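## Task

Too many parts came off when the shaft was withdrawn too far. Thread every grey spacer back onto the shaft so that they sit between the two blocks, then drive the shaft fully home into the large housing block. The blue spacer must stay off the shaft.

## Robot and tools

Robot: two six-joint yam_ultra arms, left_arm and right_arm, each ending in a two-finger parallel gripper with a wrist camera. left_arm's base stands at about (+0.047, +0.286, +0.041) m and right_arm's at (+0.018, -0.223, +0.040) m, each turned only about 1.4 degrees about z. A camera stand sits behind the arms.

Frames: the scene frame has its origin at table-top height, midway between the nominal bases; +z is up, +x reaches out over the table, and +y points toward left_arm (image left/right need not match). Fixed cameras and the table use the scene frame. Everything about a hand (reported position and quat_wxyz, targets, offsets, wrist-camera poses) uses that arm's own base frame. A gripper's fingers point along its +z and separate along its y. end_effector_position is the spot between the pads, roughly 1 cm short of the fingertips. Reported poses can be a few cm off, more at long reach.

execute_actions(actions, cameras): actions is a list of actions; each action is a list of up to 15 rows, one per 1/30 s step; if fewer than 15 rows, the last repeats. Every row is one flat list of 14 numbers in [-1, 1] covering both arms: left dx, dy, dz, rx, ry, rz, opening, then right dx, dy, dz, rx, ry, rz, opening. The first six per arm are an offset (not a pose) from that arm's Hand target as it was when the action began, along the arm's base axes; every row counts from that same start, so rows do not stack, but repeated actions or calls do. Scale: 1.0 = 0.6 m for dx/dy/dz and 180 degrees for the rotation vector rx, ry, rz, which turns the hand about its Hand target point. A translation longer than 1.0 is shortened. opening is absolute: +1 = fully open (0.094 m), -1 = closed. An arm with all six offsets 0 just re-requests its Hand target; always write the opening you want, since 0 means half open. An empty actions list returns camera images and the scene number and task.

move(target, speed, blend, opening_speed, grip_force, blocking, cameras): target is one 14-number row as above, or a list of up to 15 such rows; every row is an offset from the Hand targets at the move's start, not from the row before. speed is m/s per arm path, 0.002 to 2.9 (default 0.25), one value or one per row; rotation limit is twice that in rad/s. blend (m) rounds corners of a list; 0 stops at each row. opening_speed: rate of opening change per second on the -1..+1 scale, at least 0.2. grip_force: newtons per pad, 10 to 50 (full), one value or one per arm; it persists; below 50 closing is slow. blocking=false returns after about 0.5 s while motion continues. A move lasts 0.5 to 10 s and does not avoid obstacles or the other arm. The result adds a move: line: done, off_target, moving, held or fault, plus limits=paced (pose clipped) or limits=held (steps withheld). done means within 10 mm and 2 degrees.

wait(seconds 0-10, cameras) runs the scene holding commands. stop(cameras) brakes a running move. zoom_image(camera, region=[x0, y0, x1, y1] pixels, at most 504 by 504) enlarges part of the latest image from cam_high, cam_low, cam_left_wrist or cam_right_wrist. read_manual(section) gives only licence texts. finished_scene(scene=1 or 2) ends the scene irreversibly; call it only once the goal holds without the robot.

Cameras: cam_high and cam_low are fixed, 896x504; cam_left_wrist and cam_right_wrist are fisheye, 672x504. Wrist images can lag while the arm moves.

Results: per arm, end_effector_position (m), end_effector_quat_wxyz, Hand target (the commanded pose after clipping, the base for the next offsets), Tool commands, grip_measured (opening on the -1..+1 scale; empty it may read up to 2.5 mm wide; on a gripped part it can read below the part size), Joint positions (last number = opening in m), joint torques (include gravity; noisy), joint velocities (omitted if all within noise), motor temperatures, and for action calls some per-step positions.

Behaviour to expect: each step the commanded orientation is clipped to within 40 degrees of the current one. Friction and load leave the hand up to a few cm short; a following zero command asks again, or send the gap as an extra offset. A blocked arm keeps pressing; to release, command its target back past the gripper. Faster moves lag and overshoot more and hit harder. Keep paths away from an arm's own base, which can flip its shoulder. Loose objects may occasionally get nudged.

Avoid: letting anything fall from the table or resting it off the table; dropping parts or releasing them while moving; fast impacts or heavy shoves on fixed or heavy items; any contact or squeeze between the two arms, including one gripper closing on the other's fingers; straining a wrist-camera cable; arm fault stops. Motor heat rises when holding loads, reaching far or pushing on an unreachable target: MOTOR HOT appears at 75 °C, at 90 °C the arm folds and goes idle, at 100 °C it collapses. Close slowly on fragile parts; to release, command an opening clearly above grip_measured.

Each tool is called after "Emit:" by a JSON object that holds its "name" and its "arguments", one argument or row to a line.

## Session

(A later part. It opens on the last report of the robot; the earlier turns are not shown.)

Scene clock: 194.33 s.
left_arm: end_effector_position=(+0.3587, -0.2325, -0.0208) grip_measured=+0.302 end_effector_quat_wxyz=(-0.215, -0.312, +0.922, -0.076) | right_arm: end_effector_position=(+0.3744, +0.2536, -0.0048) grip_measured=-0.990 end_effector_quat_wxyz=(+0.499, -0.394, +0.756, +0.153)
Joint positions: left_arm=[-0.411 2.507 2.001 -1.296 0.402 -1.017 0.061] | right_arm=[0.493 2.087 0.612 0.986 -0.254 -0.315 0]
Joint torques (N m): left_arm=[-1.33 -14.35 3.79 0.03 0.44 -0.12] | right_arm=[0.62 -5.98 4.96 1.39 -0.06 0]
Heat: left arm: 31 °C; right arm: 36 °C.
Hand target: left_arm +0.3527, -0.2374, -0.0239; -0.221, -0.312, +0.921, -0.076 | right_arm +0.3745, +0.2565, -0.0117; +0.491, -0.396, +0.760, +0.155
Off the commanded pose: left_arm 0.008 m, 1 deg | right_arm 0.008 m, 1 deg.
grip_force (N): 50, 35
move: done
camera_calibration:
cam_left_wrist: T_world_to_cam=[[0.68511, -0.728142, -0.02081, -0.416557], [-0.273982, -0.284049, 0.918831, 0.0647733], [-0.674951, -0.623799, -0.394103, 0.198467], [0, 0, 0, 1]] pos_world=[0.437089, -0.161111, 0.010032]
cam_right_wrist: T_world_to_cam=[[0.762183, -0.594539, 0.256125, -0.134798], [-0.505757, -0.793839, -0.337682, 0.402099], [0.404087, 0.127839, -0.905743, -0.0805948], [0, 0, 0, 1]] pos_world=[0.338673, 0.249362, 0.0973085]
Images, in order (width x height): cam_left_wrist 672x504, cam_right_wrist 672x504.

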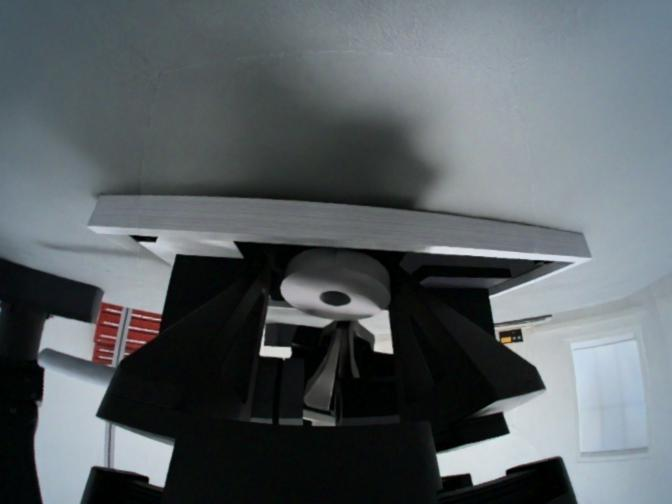

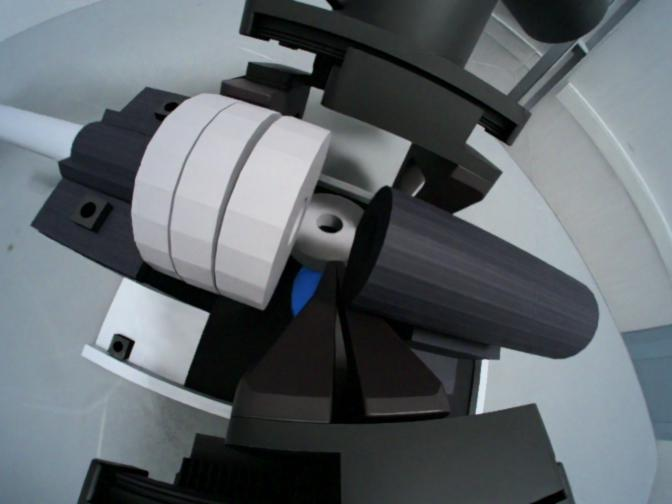

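Emit:
{"name": "move", "arguments": {
  "target": [
    [0,0,0,0,0,0,0.3, 0.014,0.018,-0.004,0,0,0,-1]
  ],
  "speed": 0.04,
  "cameras": ["cam_left_wrist","cam_right_wrist"]
}}

Emit:
{"name": "zoom_image", "arguments": {
  "camera": "cam_right_wrist",
  "region": [220, 130, 480, 330]
}}

Scene clock: 195.40 s.
left_arm: end_effector_position=(+0.3587, -0.2325, -0.0208) grip_measured=+0.302 end_effector_quat_wxyz=(-0.215, -0.312, +0.922, -0.076) | right_arm: end_effector_position=(+0.3756, +0.2584, -0.0101) grip_measured=-0.990 end_effector_quat_wxyz=(+0.493, -0.397, +0.758, +0.155)
Joint positions: left_arm=[-0.411 2.507 2.001 -1.296 0.402 -1.017 0.061] | right_arm=[0.501 2.107 0.636 0.968 -0.253 -0.314 0]
Joint torques (N m): left_arm=[-1.2 -14.31 3.69 0.03 0.41 -0.12] | right_arm=[1.51 -5.33 7.53 1.37 0.09 0.07]
Heat: left arm: 31 °C; right arm: 36 °C.
Hand target: left_arm +0.3527, -0.2374, -0.0239; -0.221, -0.312, +0.921, -0.076 | right_arm +0.3829, +0.2672, -0.0143; +0.491, -0.396, +0.760, +0.155
Off the commanded pose: left_arm 0.008 m, 1 deg | right_arm 0.012 m, 0 deg.
grip_force (N): 50, 35
move: off_target (right_arm)
camera_calibration:
cam_left_wrist: T_world_to_cam=[[0.68511, -0.728142, -0.02081, -0.416557], [-0.273982, -0.284049, 0.918831, 0.0647733], [-0.674951, -0.623799, -0.394103, 0.198467], [0, 0, 0, 1]] pos_world=[0.437089, -0.161111, 0.010032]
cam_right_wrist: T_world_to_cam=[[0.769714, -0.587263, 0.250325, -0.13625], [-0.504123, -0.799723, -0.326042, 0.405817], [0.391663, 0.124765, -0.911611, -0.0810997], [0, 0, 0, 1]] pos_world=[0.341219, 0.254645, 0.092489]
Images, in order (width x height): cam_left_wrist 672x504, cam_right_wrist 672x504.

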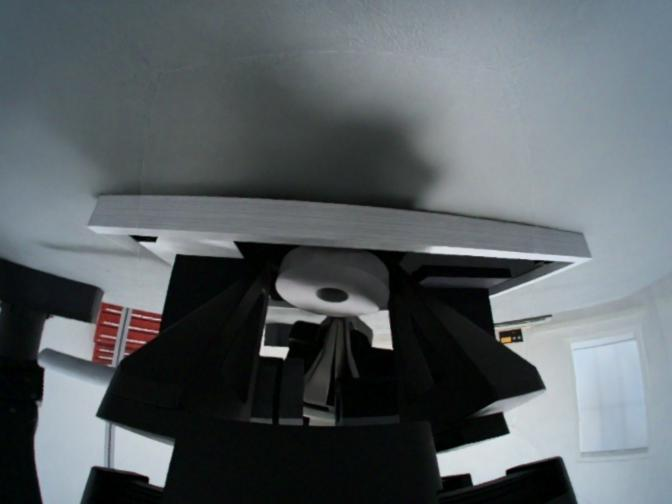

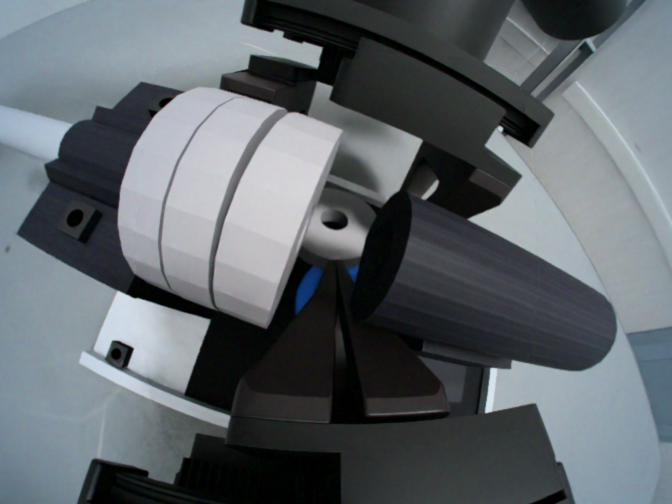

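Scaled by 1.938 from the camera's 672x504 image, which has a finer 960x720 frame.

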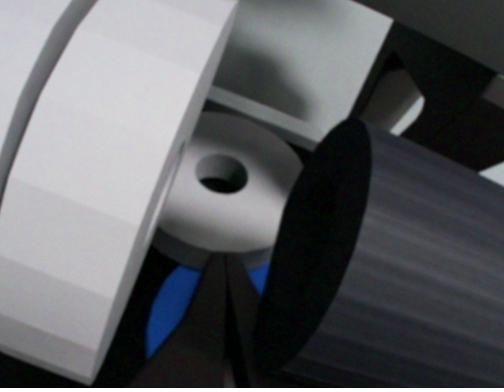

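Emit:
{"name": "move", "arguments": {
  "target": [
    [0.002,0.002,0,0,0,0,-0.05, 0,0,0,0,0,0,-1]
  ],
  "speed": 0.04,
  "opening_speed": 0.4,
  "cameras": ["cam_left_wrist","cam_right_wrist"]
}}

Emit:
{"name": "zoom_image", "arguments": {
  "camera": "cam_right_wrist",
  "region": [220, 130, 480, 330]
}}

Scene clock: 197.73 s.
left_arm: end_effector_position=(+0.3584, -0.2324, -0.0207) grip_measured=+0.095 end_effector_quat_wxyz=(-0.216, -0.313, +0.922, -0.076) | right_arm: end_effector_position=(+0.3756, +0.2584, -0.0101) grip_measured=-0.990 end_effector_quat_wxyz=(+0.493, -0.397, +0.758, +0.155)
Joint positions: left_arm=[-0.411 2.507 2.001 -1.297 0.403 -1.02 0.051] | right_arm=[0.501 2.107 0.636 0.968 -0.253 -0.314 0]
Joint torques (N m): left_arm=[-0.94 -14.11 4.12 -0.04 0.41 -0.06] | right_arm=[1.55 -5.34 7.51 1.37 0.09 0.07]
Heat: left arm: 31 °C; right arm: 36 °C.
Hand target: left_arm +0.3539, -0.2362, -0.0239; -0.221, -0.312, +0.921, -0.076 | right_arm +0.3829, +0.2672, -0.0143; +0.491, -0.396, +0.760, +0.155
Off the commanded pose: left_arm 0.007 m, 1 deg | right_arm 0.012 m, 0 deg.
grip_force (N): 50, 35
move: off_target (right_arm)
camera_calibration:
cam_left_wrist: T_world_to_cam=[[0.686826, -0.726459, -0.0229775, -0.4166], [-0.271483, -0.285741, 0.919048, 0.0633511], [-0.674216, -0.624988, -0.393475, 0.197803], [0, 0, 0, 1]] pos_world=[0.436692, -0.160916, 0.0100354]
cam_right_wrist: T_world_to_cam=[[0.769715, -0.58741, 0.249975, -0.136256], [-0.504292, -0.799584, -0.326122, 0.405898], [0.391443, 0.124961, -0.911678, -0.0811073], [0, 0, 0, 1]] pos_world=[0.341318, 0.254646, 0.092489]
Images, in order (width x height): cam_left_wrist 672x504, cam_right_wrist 672x504.

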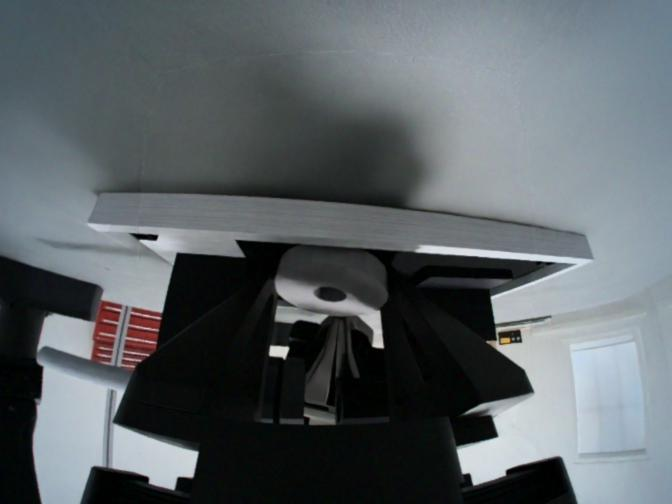

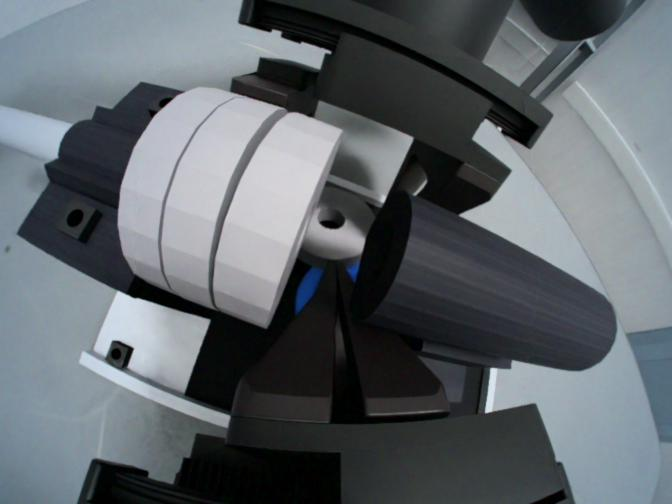

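Scaled by 1.938 from the camera's 672x504 image, which has a finer 960x720 frame.

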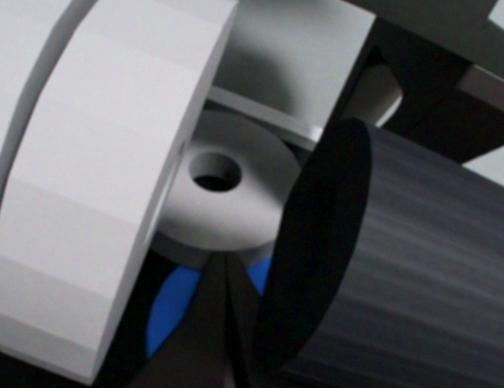

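Emit:
{"name": "move", "arguments": {
  "target": [
    [0,0,0,0,0,0,-0.12, -0.10,-0.07,0.01,0,0,0,-1],
    [0,0,0,0,0,0,-0.12, -0.25,-0.25,0.15,0,0,0,-1]
  ],
  "speed": 0.15
}}

Emit:
{"name": "move", "arguments": {
  "target": [
    [0.02,0.012,0.05,0,0,0,-0.12, 0,0,0,0,0,0,-1],
    [0.03,0.025,0.12,0,0,0,-0.12, 0,0,0,0,0,0,-1]
  ],
  "speed": 0.06,
  "cameras": ["cam_left_wrist","cam_low"]
}}

Emit:
{"name": "zoom_image", "arguments": {
  "camera": "cam_low",
  "region": [350, 210, 450, 290]
}}

Scene clock: 201.60 s.
left_arm: end_effector_position=(+0.3584, -0.2324, -0.0207) grip_measured=+0.095 end_effector_quat_wxyz=(-0.216, -0.313, +0.922, -0.076) | right_arm: end_effector_position=(+0.2307, +0.1155, +0.0669) grip_measured=-0.990 end_effector_quat_wxyz=(+0.485, -0.388, +0.769, +0.153)
Joint positions: left_arm=[-0.411 2.507 2.001 -1.297 0.403 -1.02 0.051] | right_arm=[0.035 0.794 0.099 0.055 -0.631 -0.576 0]
Joint torques (N m): left_arm=[-0.81 -14.04 3.96 -0.01 0.39 -0.07] | right_arm=[-0.34 -0.53 8.53 1.16 -0.41 -0.12]
Heat: left arm: 31 °C; right arm: 36 °C.
Hand target: left_arm +0.3539, -0.2362, -0.0239; -0.221, -0.312, +0.921, -0.076 | right_arm +0.2329, +0.1171, +0.0757; +0.491, -0.396, +0.760, +0.155
Off the commanded pose: left_arm 0.007 m, 1 deg | right_arm 0.009 m, 1 deg.
grip_force (N): 50, 35
move: done

Scene clock: 203.97 s.
left_arm: end_effector_position=(+0.3703, -0.2226, +0.0420) grip_measured=+0.095 end_effector_quat_wxyz=(-0.219, -0.314, +0.921, -0.077) | right_arm: end_effector_position=(+0.2306, +0.1155, +0.0668) grip_measured=-0.990 end_effector_quat_wxyz=(+0.485, -0.388, +0.769, +0.153)
Joint positions: left_arm=[-0.379 2.507 2.249 -1.562 0.403 -0.985 0.051] | right_arm=[0.035 0.794 0.099 0.054 -0.631 -0.577 0]
Joint torques (N m): left_arm=[0.47 -14.41 7.01 -0.37 0.28 0.06] | right_arm=[-0.34 -0.51 8.51 1.16 -0.41 -0.14]
Heat: left arm: 31 °C; right arm: 36 °C.
Hand target: left_arm +0.3718, -0.2212, +0.0481; -0.221, -0.312, +0.921, -0.076 | right_arm +0.2330, +0.1171, +0.0758; +0.491, -0.396, +0.760, +0.155
Off the commanded pose: left_arm 0.006 m, 0 deg | right_arm 0.009 m, 1 deg.
joint sent to its limit (left arm) — joint 4 (wrist pitch), lower limit. The joint targets still meet the commanded pose.
grip_force (N): 50, 35
move: done
camera_calibration:
cam_left_wrist: T_world_to_cam=[[0.687714, -0.725618, -0.0229921, -0.416285], [-0.265538, -0.280891, 0.922274, 0.0104057], [-0.675677, -0.628155, -0.385852, 0.236137], [0, 0, 0, 1]] pos_world=[0.448601, -0.150811, 0.0719457]
Images, in order (width x height): cam_low 896x504, cam_left_wrist 672x504.

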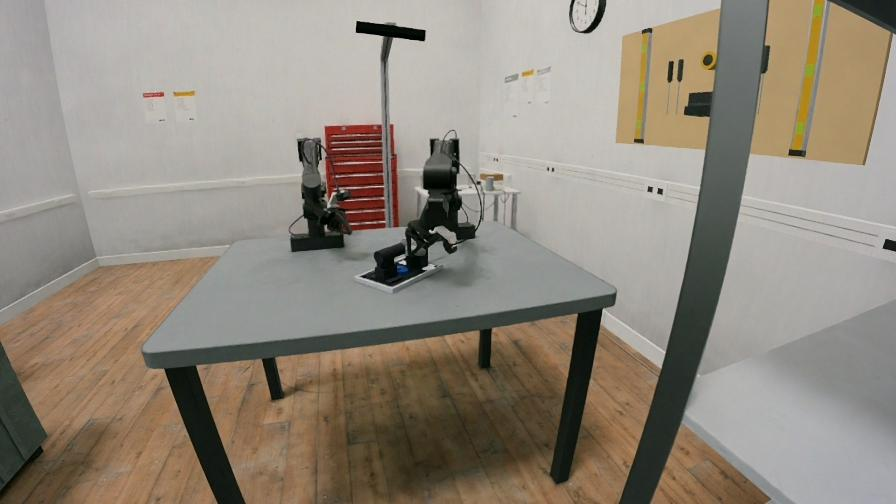

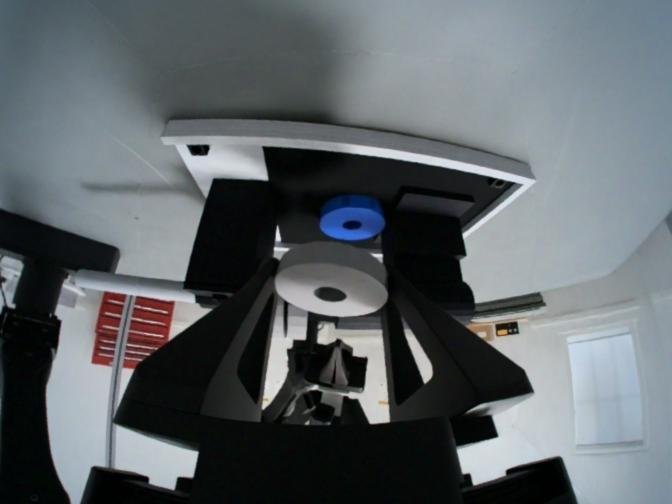

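Scaled by 5.040 from the camera's 896x504 image, which has a finer 1280x720 frame.

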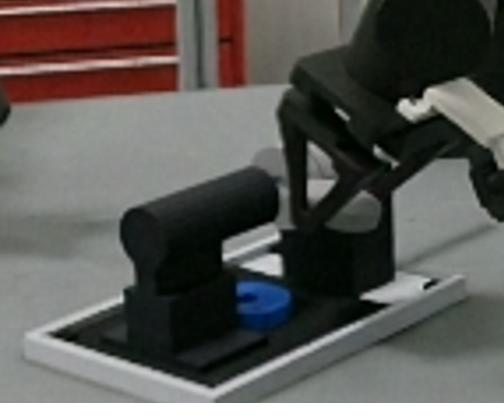

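Emit:
{"name": "zoom_image", "arguments": {
  "camera": "cam_left_wrist",
  "region": [250, 220, 420, 350]
}}

Scaled by 2.965 from the camera's 672x504 image, which has a finer 960x720 frame.

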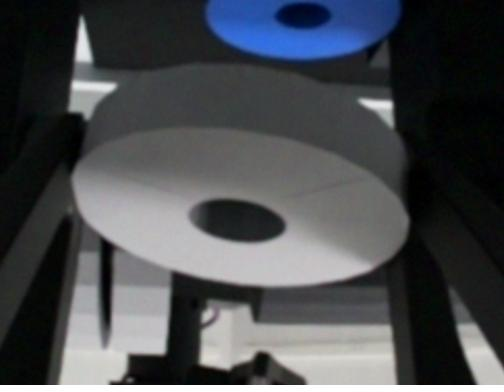

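Emit:
{"name": "move", "arguments": {
  "target": [
    [0.0,0.03,0.22,0,0,0,-0.12, -0.1,-0.1,0.1,0,0,0,-1],
    [-0.2,0.05,0.29,-0.0799,-0.6138,-0.3470,-0.12, -0.1,-0.2,0.1,0,0,0,-1],
    [-0.351,-0.115,0.12,-0.0799,-0.6138,-0.3470,-0.12, -0.1,-0.2,0.1,0,0,0,-1]
  ],
  "speed": 0.25,
  "cameras": ["cam_left_wrist","cam_high","cam_low"]
}}

Scene clock: 215.80 s.
left_arm: end_effector_position=(+0.1618, -0.2919, +0.1210) grip_measured=+0.095 end_effector_quat_wxyz=(+0.550, +0.352, +0.707, -0.271) | right_arm: end_effector_position=(+0.1723, +0.0005, +0.1302) grip_measured=-0.990 end_effector_quat_wxyz=(+0.452, -0.375, +0.796, +0.144)
Joint positions: left_arm=[-1.227 1.161 0.145 0.753 -0.298 -0.075 0.051] | right_arm=[-1.034 1.077 0.617 -1.421 -0.956 -2.076 0]
Joint torques (N m): left_arm=[-0.35 -2.13 4.71 1.92 -0.16 -0.06] | right_arm=[-0.53 -0.76 7.04 -0.56 -0.54 -0.16]
Heat: left arm: 32 °C; right arm: 34 °C.
Hand target: left_arm +0.1611, -0.2903, +0.1200; +0.553, +0.348, +0.707, -0.272 | right_arm +0.1729, -0.0028, +0.1357; +0.491, -0.396, +0.760, +0.155
Off the commanded pose: left_arm 0.002 m, 1 deg | right_arm 0.007 m, 7 deg.
joint sent to its limit (right arm) — joint 6 (wrist roll), lower limit. The joint targets are off in orientation, not in position.
grip_force (N): 50, 35
move: off_target (right_arm)
camera_calibration:
cam_left_wrist: T_world_to_cam=[[-0.788405, -0.606991, 0.0998981, -0.0627738], [-0.544367, 0.612785, -0.572852, 0.349661], [0.2865, -0.50602, -0.813549, 0.0140081], [0, 0, 0, 1]] pos_world=[0.136839, -0.245282, 0.217971]
Images, in order (width x height): cam_high 896x504, cam_low 896x504, cam_left_wrist 672x504.

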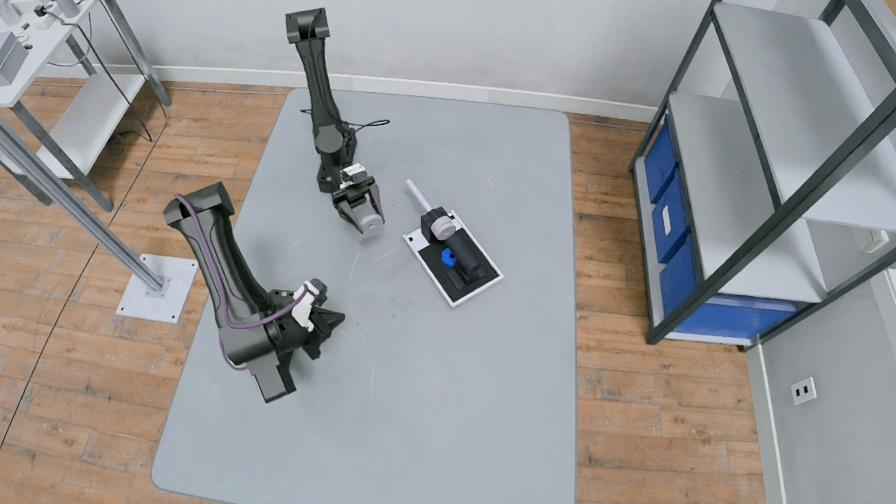

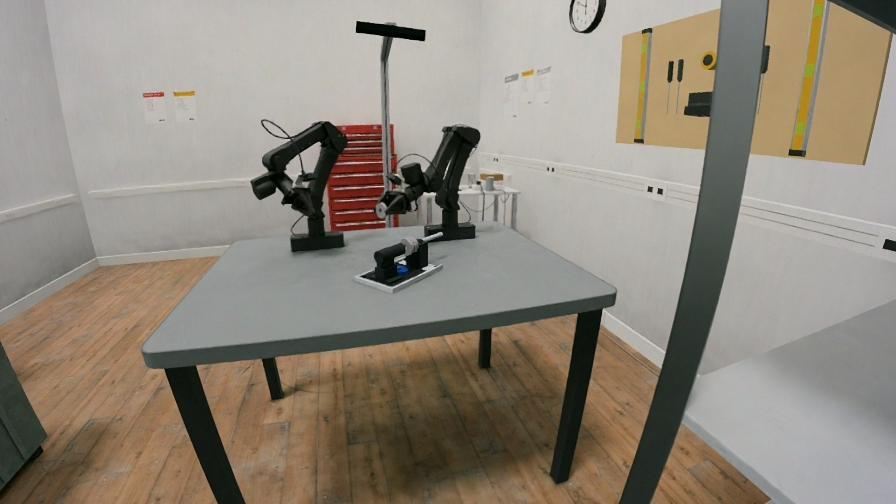

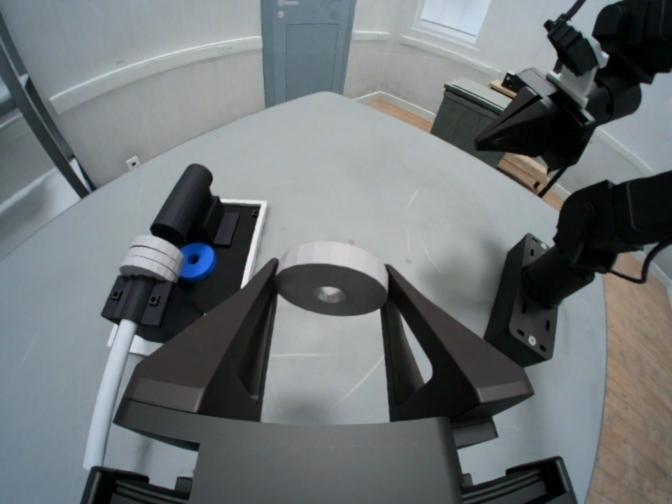

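Emit:
{"name": "move", "arguments": {
  "target": [
    [0,0,-0.215,0,0,0,-0.12, 0,0,0,0,0,0,-1]
  ],
  "speed": 0.12,
  "cameras": ["cam_left_wrist","cam_low"]
}}

Emit:
{"name": "zoom_image", "arguments": {
  "camera": "cam_low",
  "region": [350, 180, 450, 260]
}}

Scene clock: 218.60 s.
left_arm: end_effector_position=(+0.1590, -0.2854, -0.0162) grip_measured=+0.095 end_effector_quat_wxyz=(+0.480, +0.373, +0.764, -0.216) | right_arm: end_effector_position=(+0.1723, +0.0005, +0.1302) grip_measured=-0.990 end_effector_quat_wxyz=(+0.452, -0.375, +0.796, +0.144)
Joint positions: left_arm=[-1.245 2.11 0.112 1.508 -0.329 -0.139 0.051] | right_arm=[-1.034 1.077 0.617 -1.421 -0.956 -2.076 0]
Joint torques (N m): left_arm=[-0.27 -4.92 1.43 2.14 -0.28 -0.08] | right_arm=[-0.54 -0.79 7.02 -0.56 -0.54 -0.16]
Heat: left arm: 32 °C; right arm: 34 °C.
Hand target: left_arm +0.1611, -0.2903, -0.0090; +0.553, +0.348, +0.707, -0.272 | right_arm +0.1729, -0.0028, +0.1357; +0.491, -0.396, +0.760, +0.155
Off the commanded pose: left_arm 0.009 m, 13 deg | right_arm 0.006 m, 7 deg.
joint sent to its limit (left arm) — joint 4 (wrist pitch), upper limit. The joint targets are off in orientation, not in position.
joint sent to its limit (right arm) — joint 6 (wrist roll), lower limit. The joint targets are off in orientation, not in position.
grip_force (N): 50, 35
move: off_target (left_arm, right_arm)
camera_calibration:
cam_left_wrist: T_world_to_cam=[[-0.757845, -0.648456, 0.0719471, -0.0645514], [-0.619571, 0.680724, -0.390829, 0.299842], [0.204459, -0.340764, -0.917647, -0.0350499], [0, 0, 0, 1]] pos_world=[0.14402, -0.257912, 0.0896677]
Images, in order (width x height): cam_low 896x504, cam_left_wrist 672x504.

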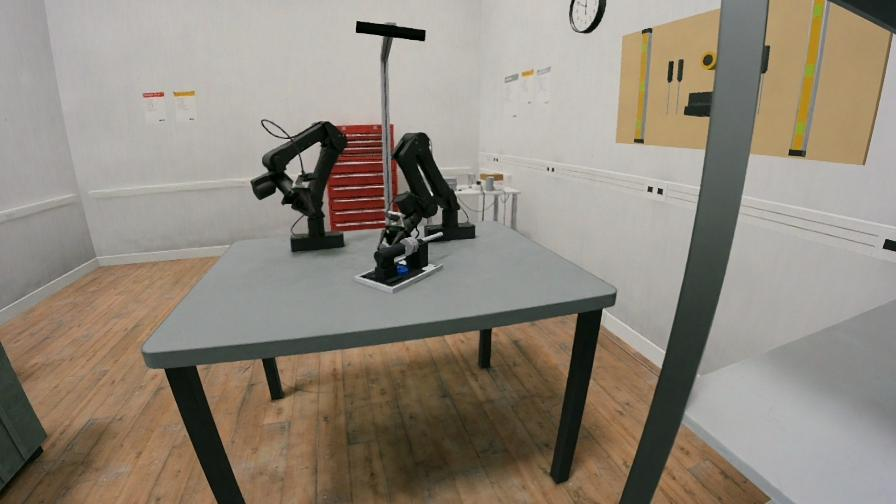

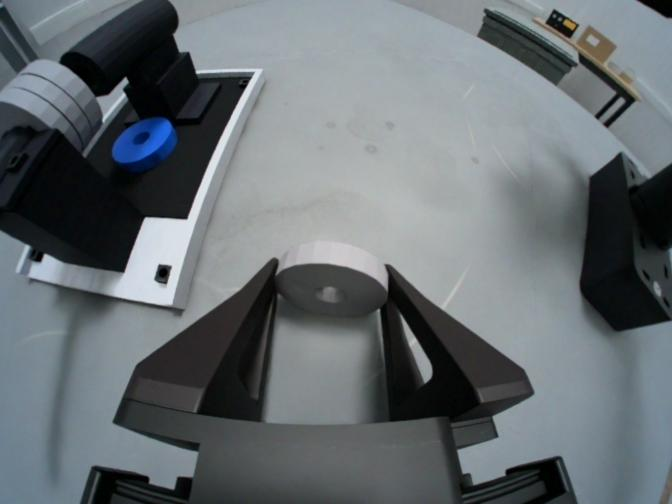

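Scaled by 5.040 from the camera's 896x504 image, which has a finer 1280x720 frame.

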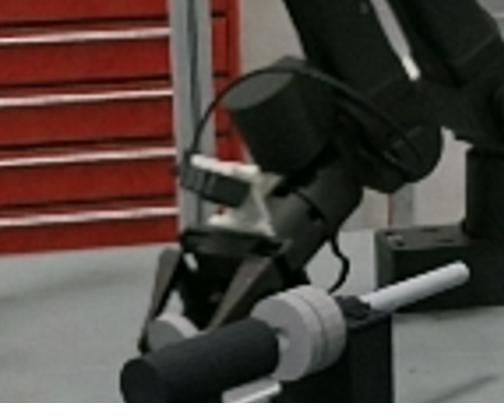

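Emit:
{"name": "move", "arguments": {
  "target": [
    [0,0,0.10,0,0,0,-0.12, 0,0,0,0,0,0,-1],
    [0.0877,-0.1685,0.10,0,0,0,-0.12, 0,0,0,0,0,0,-1],
    [0.0877,-0.1685,0.0,0,0,0,-0.12, 0,0,0,0,0,0,-1]
  ],
  "speed": 0.15,
  "cameras": ["cam_left_wrist","cam_low"]
}}

Emit:
{"name": "zoom_image", "arguments": {
  "camera": "cam_low",
  "region": [320, 190, 420, 270]
}}

Scene clock: 223.77 s.
left_arm: end_effector_position=(+0.2105, -0.3879, -0.0154) grip_measured=+0.095 end_effector_quat_wxyz=(+0.538, +0.356, +0.718, -0.262) | right_arm: end_effector_position=(+0.1723, +0.0005, +0.1302) grip_measured=-0.990 end_effector_quat_wxyz=(+0.452, -0.375, +0.796, +0.144)
Joint positions: left_arm=[-1.179 2.338 0.533 1.507 -0.255 -0.069 0.051] | right_arm=[-1.034 1.077 0.617 -1.421 -0.956 -2.076 0]
Joint torques (N m): left_arm=[0.49 -7.68 2.99 2.23 0.03 0.07] | right_arm=[-0.54 -0.76 7.02 -0.56 -0.54 -0.15]
Heat: left arm: 34 °C; right arm: 33 °C.
Hand target: left_arm +0.2138, -0.3914, -0.0089; +0.553, +0.348, +0.707, -0.272 | right_arm +0.1729, -0.0028, +0.1357; +0.491, -0.396, +0.760, +0.155
Off the commanded pose: left_arm 0.008 m, 3 deg | right_arm 0.006 m, 7 deg.
joint sent to its limit (left arm) — joint 4 (wrist pitch), upper limit. The joint targets still meet the commanded pose.
joint sent to its limit (right arm) — joint 6 (wrist roll), lower limit. The joint targets are off in orientation, not in position.
grip_force (N): 50, 35
move: off_target (left_arm, right_arm)
camera_calibration:
cam_left_wrist: T_world_to_cam=[[-0.783554, -0.613818, 0.0962844, -0.0727414], [-0.55829, 0.627547, -0.542676, 0.365991], [0.272681, -0.478971, -0.834405, -0.146574], [0, 0, 0, 1]] pos_world=[0.187301, -0.344531, 0.0833169]
Images, in order (width x height): cam_low 896x504, cam_left_wrist 672x504.

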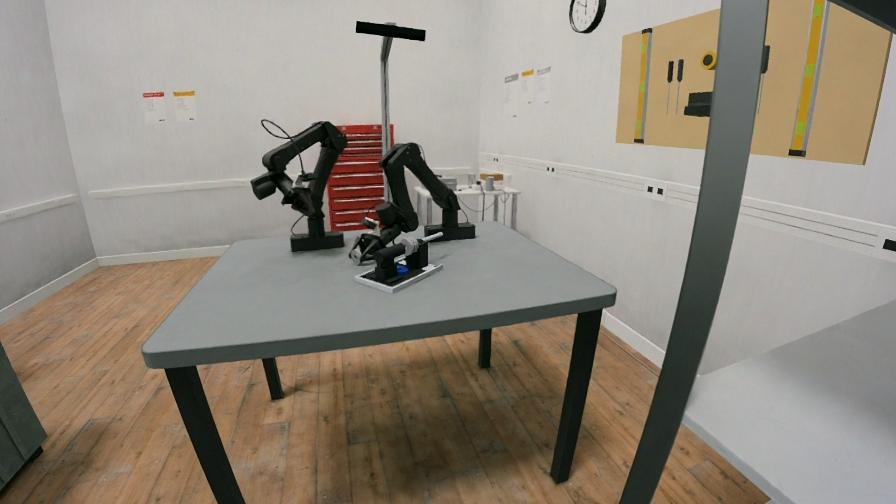

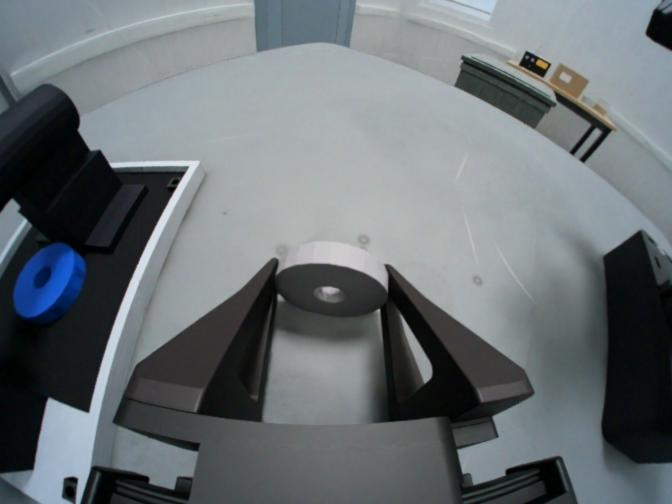

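Scaled by 5.040 from the camera's 896x504 image, which has a finer 1280x720 frame.

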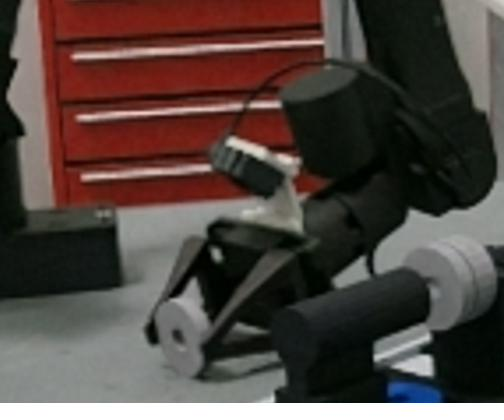

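Emit:
{"name": "move", "arguments": {
  "target": [
    [0,0,-0.016,0,0,0,-0.12, 0,0,0,0,0,0,-1]
  ],
  "speed": 0.03,
  "cameras": ["cam_low"]
}}

Emit:
{"name": "zoom_image", "arguments": {
  "camera": "cam_low",
  "region": [320, 200, 420, 280]
}}

Scene clock: 224.80 s.
left_arm: end_effector_position=(+0.2124, -0.3926, -0.0160) grip_measured=+0.095 end_effector_quat_wxyz=(+0.541, +0.354, +0.716, -0.264) | right_arm: end_effector_position=(+0.1723, +0.0005, +0.1302) grip_measured=-0.990 end_effector_quat_wxyz=(+0.452, -0.375, +0.796, +0.144)
Joint positions: left_arm=[-1.179 2.353 0.554 1.511 -0.255 -0.069 0.051] | right_arm=[-1.034 1.077 0.617 -1.421 -0.956 -2.076 0]
Joint torques (N m): left_arm=[0.43 -6.5 2.36 2.21 -0.05 0.01] | right_arm=[-0.53 -0.77 7.02 -0.55 -0.54 -0.16]
Heat: left arm: 34 °C; right arm: 33 °C.
Hand target: left_arm +0.2138, -0.3913, -0.0186; +0.553, +0.348, +0.707, -0.272 | right_arm +0.1729, -0.0028, +0.1357; +0.491, -0.396, +0.760, +0.155
Off the commanded pose: left_arm 0.003 m, 2 deg | right_arm 0.006 m, 7 deg.
joint sent to its limit (left arm) — joint 4 (wrist pitch), upper limit. The joint targets still meet the commanded pose.
joint sent to its limit (right arm) — joint 6 (wrist roll), lower limit. The joint targets are off in orientation, not in position.
grip_force (N): 50, 35
move: off_target (right_arm)
Images, in order (width x height): cam_low 896x504.

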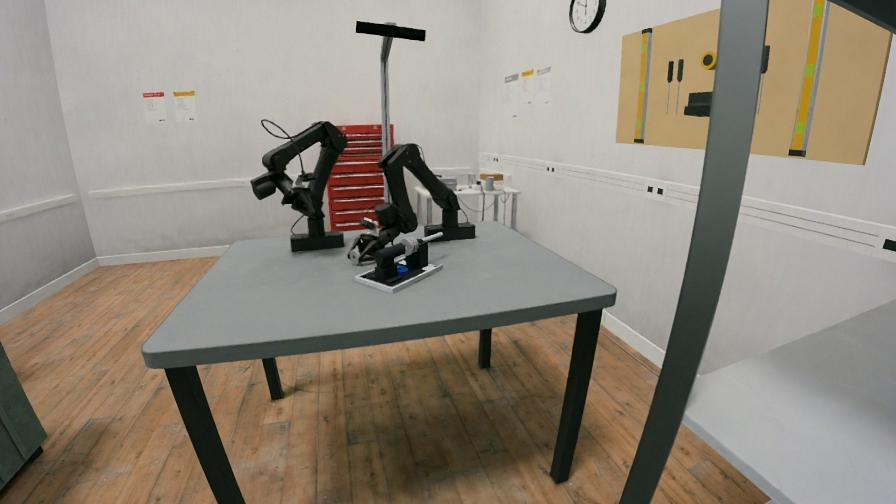

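Scaled by 5.040 from the camera's 896x504 image, which has a finer 1280x720 frame.

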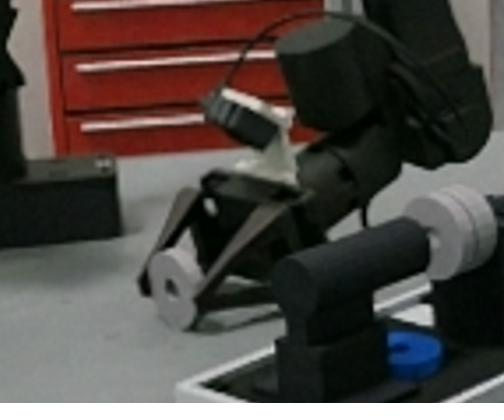

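Emit:
{"name": "move", "arguments": {
  "target": [
    [-0.005,0.006,-0.012,0,0,0,-0.12, 0,0,0,0,0,0,-1]
  ],
  "speed": 0.03,
  "cameras": ["cam_left_wrist"]
}}

Scene clock: 225.73 s.
left_arm: end_effector_position=(+0.2132, -0.3919, -0.0163) grip_measured=+0.095 end_effector_quat_wxyz=(+0.542, +0.352, +0.717, -0.262) | right_arm: end_effector_position=(+0.1723, +0.0005, +0.1302) grip_measured=-0.990 end_effector_quat_wxyz=(+0.452, -0.375, +0.796, +0.144)
Joint positions: left_arm=[-1.179 2.354 0.554 1.511 -0.26 -0.07 0.051] | right_arm=[-1.034 1.077 0.617 -1.421 -0.956 -2.076 0]
Joint torques (N m): left_arm=[-0.16 -5.57 1.74 2.21 -0.02 -0.07] | right_arm=[-0.54 -0.79 7.05 -0.56 -0.54 -0.16]
Heat: left arm: 34 °C; right arm: 33 °C.
Hand target: left_arm +0.2108, -0.3877, -0.0259; +0.553, +0.348, +0.707, -0.271 | right_arm +0.1729, -0.0028, +0.1357; +0.491, -0.396, +0.760, +0.155
Off the commanded pose: left_arm 0.011 m, 2 deg | right_arm 0.006 m, 7 deg.
joint sent to its limit (left arm) — joint 4 (wrist pitch), upper limit. The joint targets still meet the commanded pose.
joint sent to its limit (right arm) — joint 6 (wrist roll), lower limit. The joint targets are off in orientation, not in position.
grip_force (N): 50, 35
move: off_target (left_arm, right_arm)
camera_calibration:
cam_left_wrist: T_world_to_cam=[[-0.780531, -0.617335, 0.0983265, -0.0749845], [-0.559617, 0.619956, -0.549984, 0.366622], [0.278566, -0.484305, -0.829367, -0.153134], [0, 0, 0, 1]] pos_world=[0.189298, -0.347744, 0.0820044]
Images, in order (width x height): cam_left_wrist 672x504.

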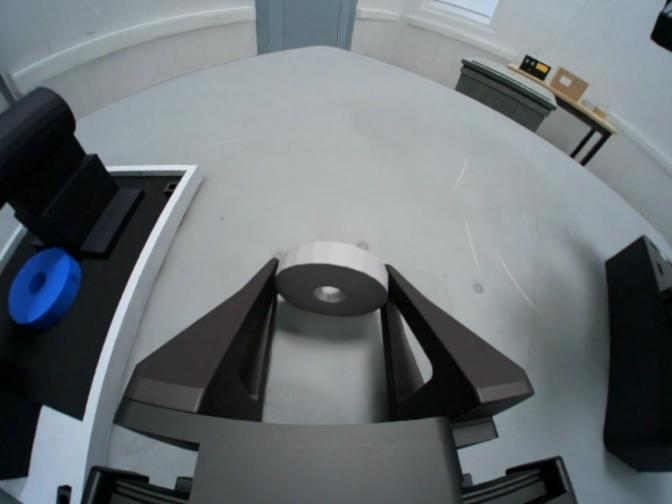

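Emit:
{"name": "move", "arguments": {
  "target": [
    [0.003,-0.004,0.008,0,0,0,0.05, 0,0,0,0,0,0,-1],
    [0.003,-0.004,0.008,0,0,0,0.3, 0,0,0,0,0,0,-1]
  ],
  "speed": 0.03,
  "opening_speed": 0.3,
  "cameras": ["cam_left_wrist","cam_low"]
}}

Emit:
{"name": "zoom_image", "arguments": {
  "camera": "cam_low",
  "region": [320, 200, 420, 280]
}}

Scene clock: 228.70 s.
left_arm: end_effector_position=(+0.2121, -0.3893, -0.0249) grip_measured=+0.298 end_effector_quat_wxyz=(+0.536, +0.356, +0.721, -0.257) | right_arm: end_effector_position=(+0.1723, +0.0005, +0.1302) grip_measured=-0.990 end_effector_quat_wxyz=(+0.452, -0.375, +0.796, +0.144)
Joint positions: left_arm=[-1.179 2.375 0.554 1.511 -0.26 -0.071 0.061] | right_arm=[-1.034 1.077 0.617 -1.421 -0.956 -2.076 0]
Joint torques (N m): left_arm=[0.17 -8.05 2.02 2.16 0 -0.03] | right_arm=[-0.53 -0.76 7.04 -0.56 -0.54 -0.16]
Heat: left arm: 35 °C; right arm: 33 °C.
Hand target: left_arm +0.2126, -0.3901, -0.0210; +0.553, +0.348, +0.707, -0.271 | right_arm +0.1729, -0.0028, +0.1357; +0.491, -0.396, +0.760, +0.155
Off the commanded pose: left_arm 0.004 m, 3 deg | right_arm 0.006 m, 7 deg.
joint sent to its limit (left arm) — joint 4 (wrist pitch), upper limit. The joint targets still meet the commanded pose.
joint sent to its limit (right arm) — joint 6 (wrist roll), lower limit. The joint targets are off in orientation, not in position.
grip_force (N): 50, 35
move: off_target (left_arm, right_arm)
camera_calibration:
cam_left_wrist: T_world_to_cam=[[-0.779742, -0.619141, 0.0931001, -0.0744206], [-0.563959, 0.629955, -0.533954, 0.364927], [0.271944, -0.468851, -0.840372, -0.15154], [0, 0, 0, 1]] pos_world=[0.188985, -0.347014, 0.0744327]
Images, in order (width x height): cam_low 896x504, cam_left_wrist 672x504.

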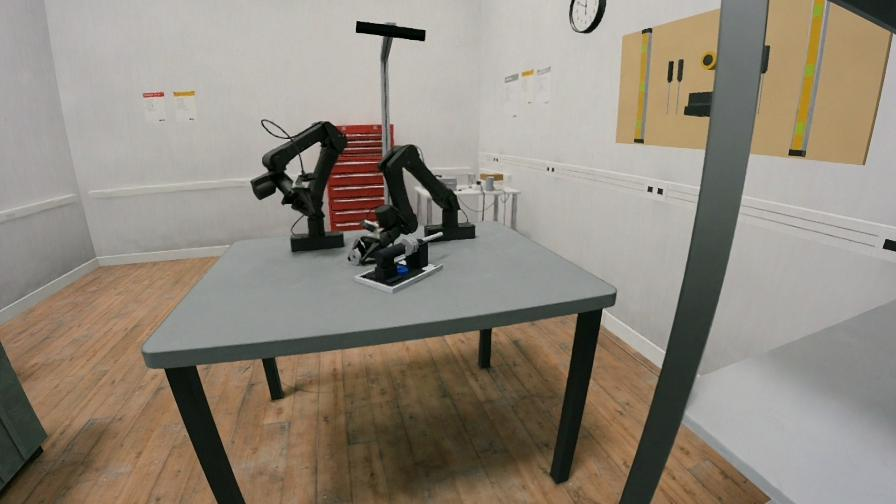

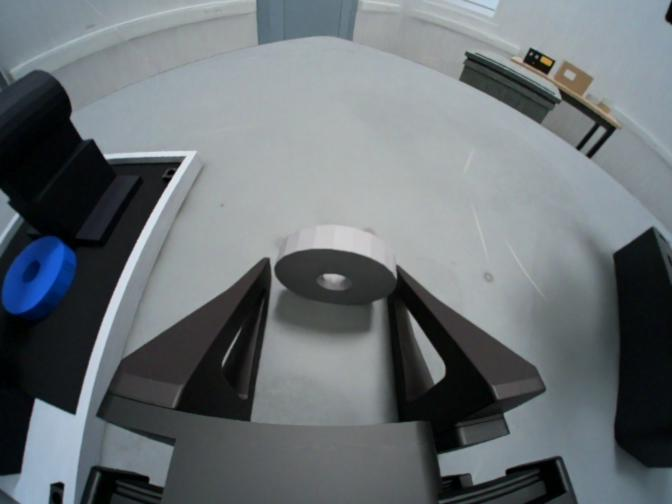

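Scaled by 5.040 from the camera's 896x504 image, which has a finer 1280x720 frame.

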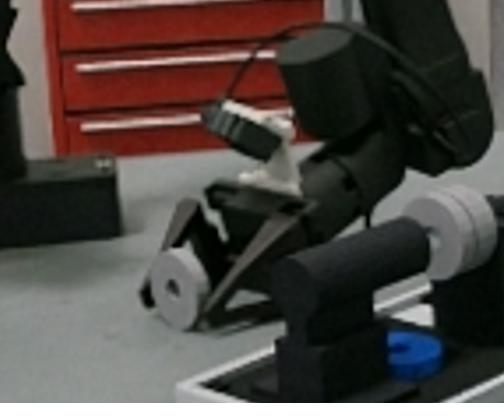

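Emit:
{"name": "move", "arguments": {
  "target": [
    [0,0,0.003,0,0,0,0.45, 0,0,0,0,0,0,-1],
    [-0.1,0.13,0.01,0,0,0,0.45, 0,0,0,0,0,0,-1],
    [-0.12,0.25,0.25,0,0,0,0.45, 0,0,0,0,0,0,-1]
  ],
  "speed": 0.12,
  "cameras": ["cam_left_wrist","cam_low"]
}}

Emit:
{"name": "zoom_image", "arguments": {
  "camera": "cam_low",
  "region": [320, 200, 420, 280]
}}

Scene clock: 234.03 s.
left_arm: end_effector_position=(+0.1389, -0.2373, +0.1152) grip_measured=+0.448 end_effector_quat_wxyz=(+0.546, +0.357, +0.711, -0.262) | right_arm: end_effector_position=(+0.1723, +0.0005, +0.1302) grip_measured=-0.990 end_effector_quat_wxyz=(+0.452, -0.375, +0.796, +0.144)
Joint positions: left_arm=[-1.264 0.567 0.014 0.268 -0.338 -0.079 0.068] | right_arm=[-1.034 1.077 0.617 -1.421 -0.956 -2.076 0]
Joint torques (N m): left_arm=[0.47 -0.58 9.2 1.55 0 -0.09] | right_arm=[-0.54 -0.79 7.02 -0.56 -0.54 -0.15]
Heat: left arm: 35 °C; right arm: 33 °C.
Hand target: left_arm +0.1407, -0.2401, +0.1290; +0.553, +0.348, +0.707, -0.271 | right_arm +0.1729, -0.0028, +0.1357; +0.491, -0.396, +0.760, +0.155
Off the commanded pose: left_arm 0.014 m, 2 deg | right_arm 0.006 m, 7 deg.
joint sent to its limit (right arm) — joint 6 (wrist roll), lower limit. The joint targets are off in orientation, not in position.
grip_force (N): 50, 35
move: off_target (left_arm, right_arm)
camera_calibration:
cam_left_wrist: T_world_to_cam=[[-0.786988, -0.610836, 0.0867689, -0.046701], [-0.545802, 0.623719, -0.559531, 0.301652], [0.287662, -0.487703, -0.824255, 0.0488539], [0, 0, 0, 1]] pos_world=[0.113836, -0.192847, 0.213104]
Images, in order (width x height): cam_low 896x504, cam_left_wrist 672x504.

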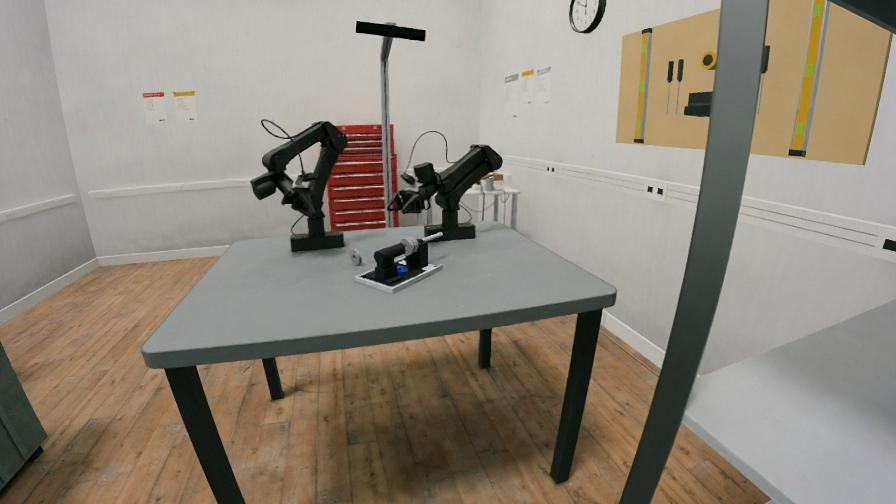

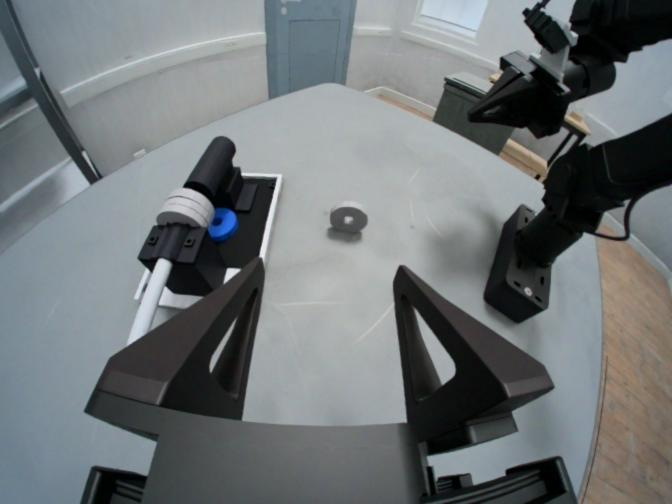

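Scaled by 5.040 from the camera's 896x504 image, which has a finer 1280x720 frame.

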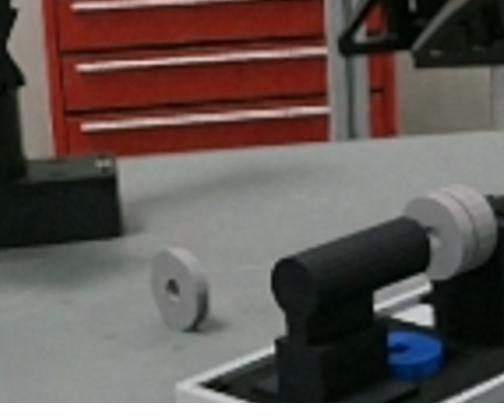

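Emit:
{"name": "move", "arguments": {
  "target": [
    [0,0,0.0,0,0,0,0.45, 0.112,0.138,0.05,0,0,0,0.6],
    [0,0,0,0,0,0,0.45, 0.122,0.219,-0.03,0.0593,0.3907,-0.5298,0.6]
  ],
  "speed": 0.2,
  "cameras": ["cam_right_wrist","cam_high"]
}}

Scene clock: 242.80 s.
left_arm: end_effector_position=(+0.1388, -0.2373, +0.1150) grip_measured=+0.448 end_effector_quat_wxyz=(+0.546, +0.357, +0.711, -0.262) | right_arm: end_effector_position=(+0.2447, +0.1282, +0.1157) grip_measured=+0.598 end_effector_quat_wxyz=(+0.005, +0.432, +0.902, +0.002)
Joint positions: left_arm=[-1.264 0.567 0.014 0.268 -0.337 -0.079 0.068] | right_arm=[0.483 1.58 1.275 -1.257 0.007 1.378 0.075]
Joint torques (N m): left_arm=[0.5 -0.51 9.21 1.53 -0.01 -0.09] | right_arm=[-0.53 -4.42 7.69 -0.12 -0.08 0.07]
Heat: left arm: 35 °C; right arm: 33 °C.
Hand target: left_arm +0.1406, -0.2402, +0.1290; +0.553, +0.348, +0.707, -0.272 | right_arm +0.2462, +0.1286, +0.1177; +0.000, +0.441, +0.897, +0.000
Off the commanded pose: left_arm 0.014 m, 2 deg | right_arm 0.003 m, 1 deg.
grip_force (N): 50, 35
move: off_target (left_arm)
camera_calibration:
cam_right_wrist: T_world_to_cam=[[-0.70872, -0.705487, -0.00197338, 0.262659], [-0.532593, 0.533195, 0.657304, -0.00100578], [-0.462667, 0.466895, -0.753623, 0.247927], [0, 0, 0, 1]] pos_world=[0.300323, 0.0700827, 0.188023]
Images, in order (width x height): cam_high 896x504, cam_right_wrist 672x504.

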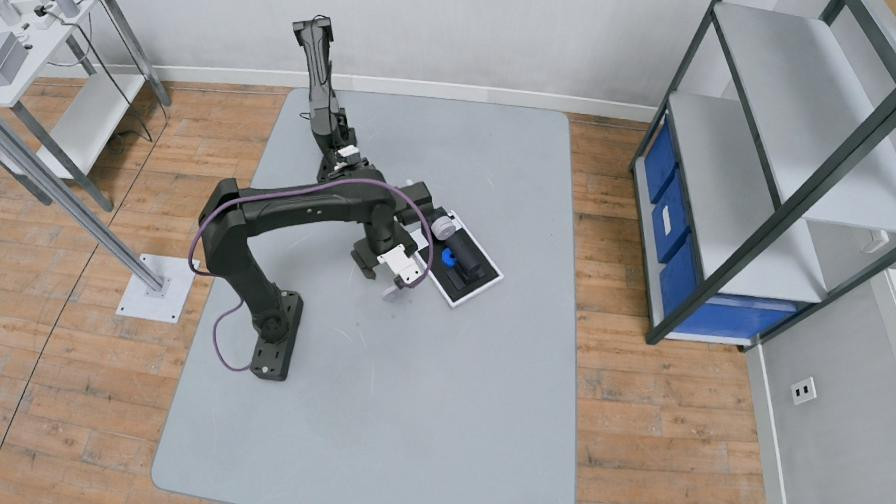

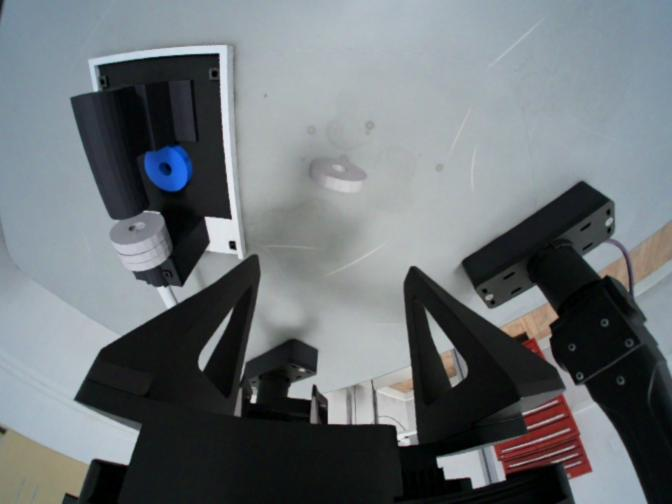

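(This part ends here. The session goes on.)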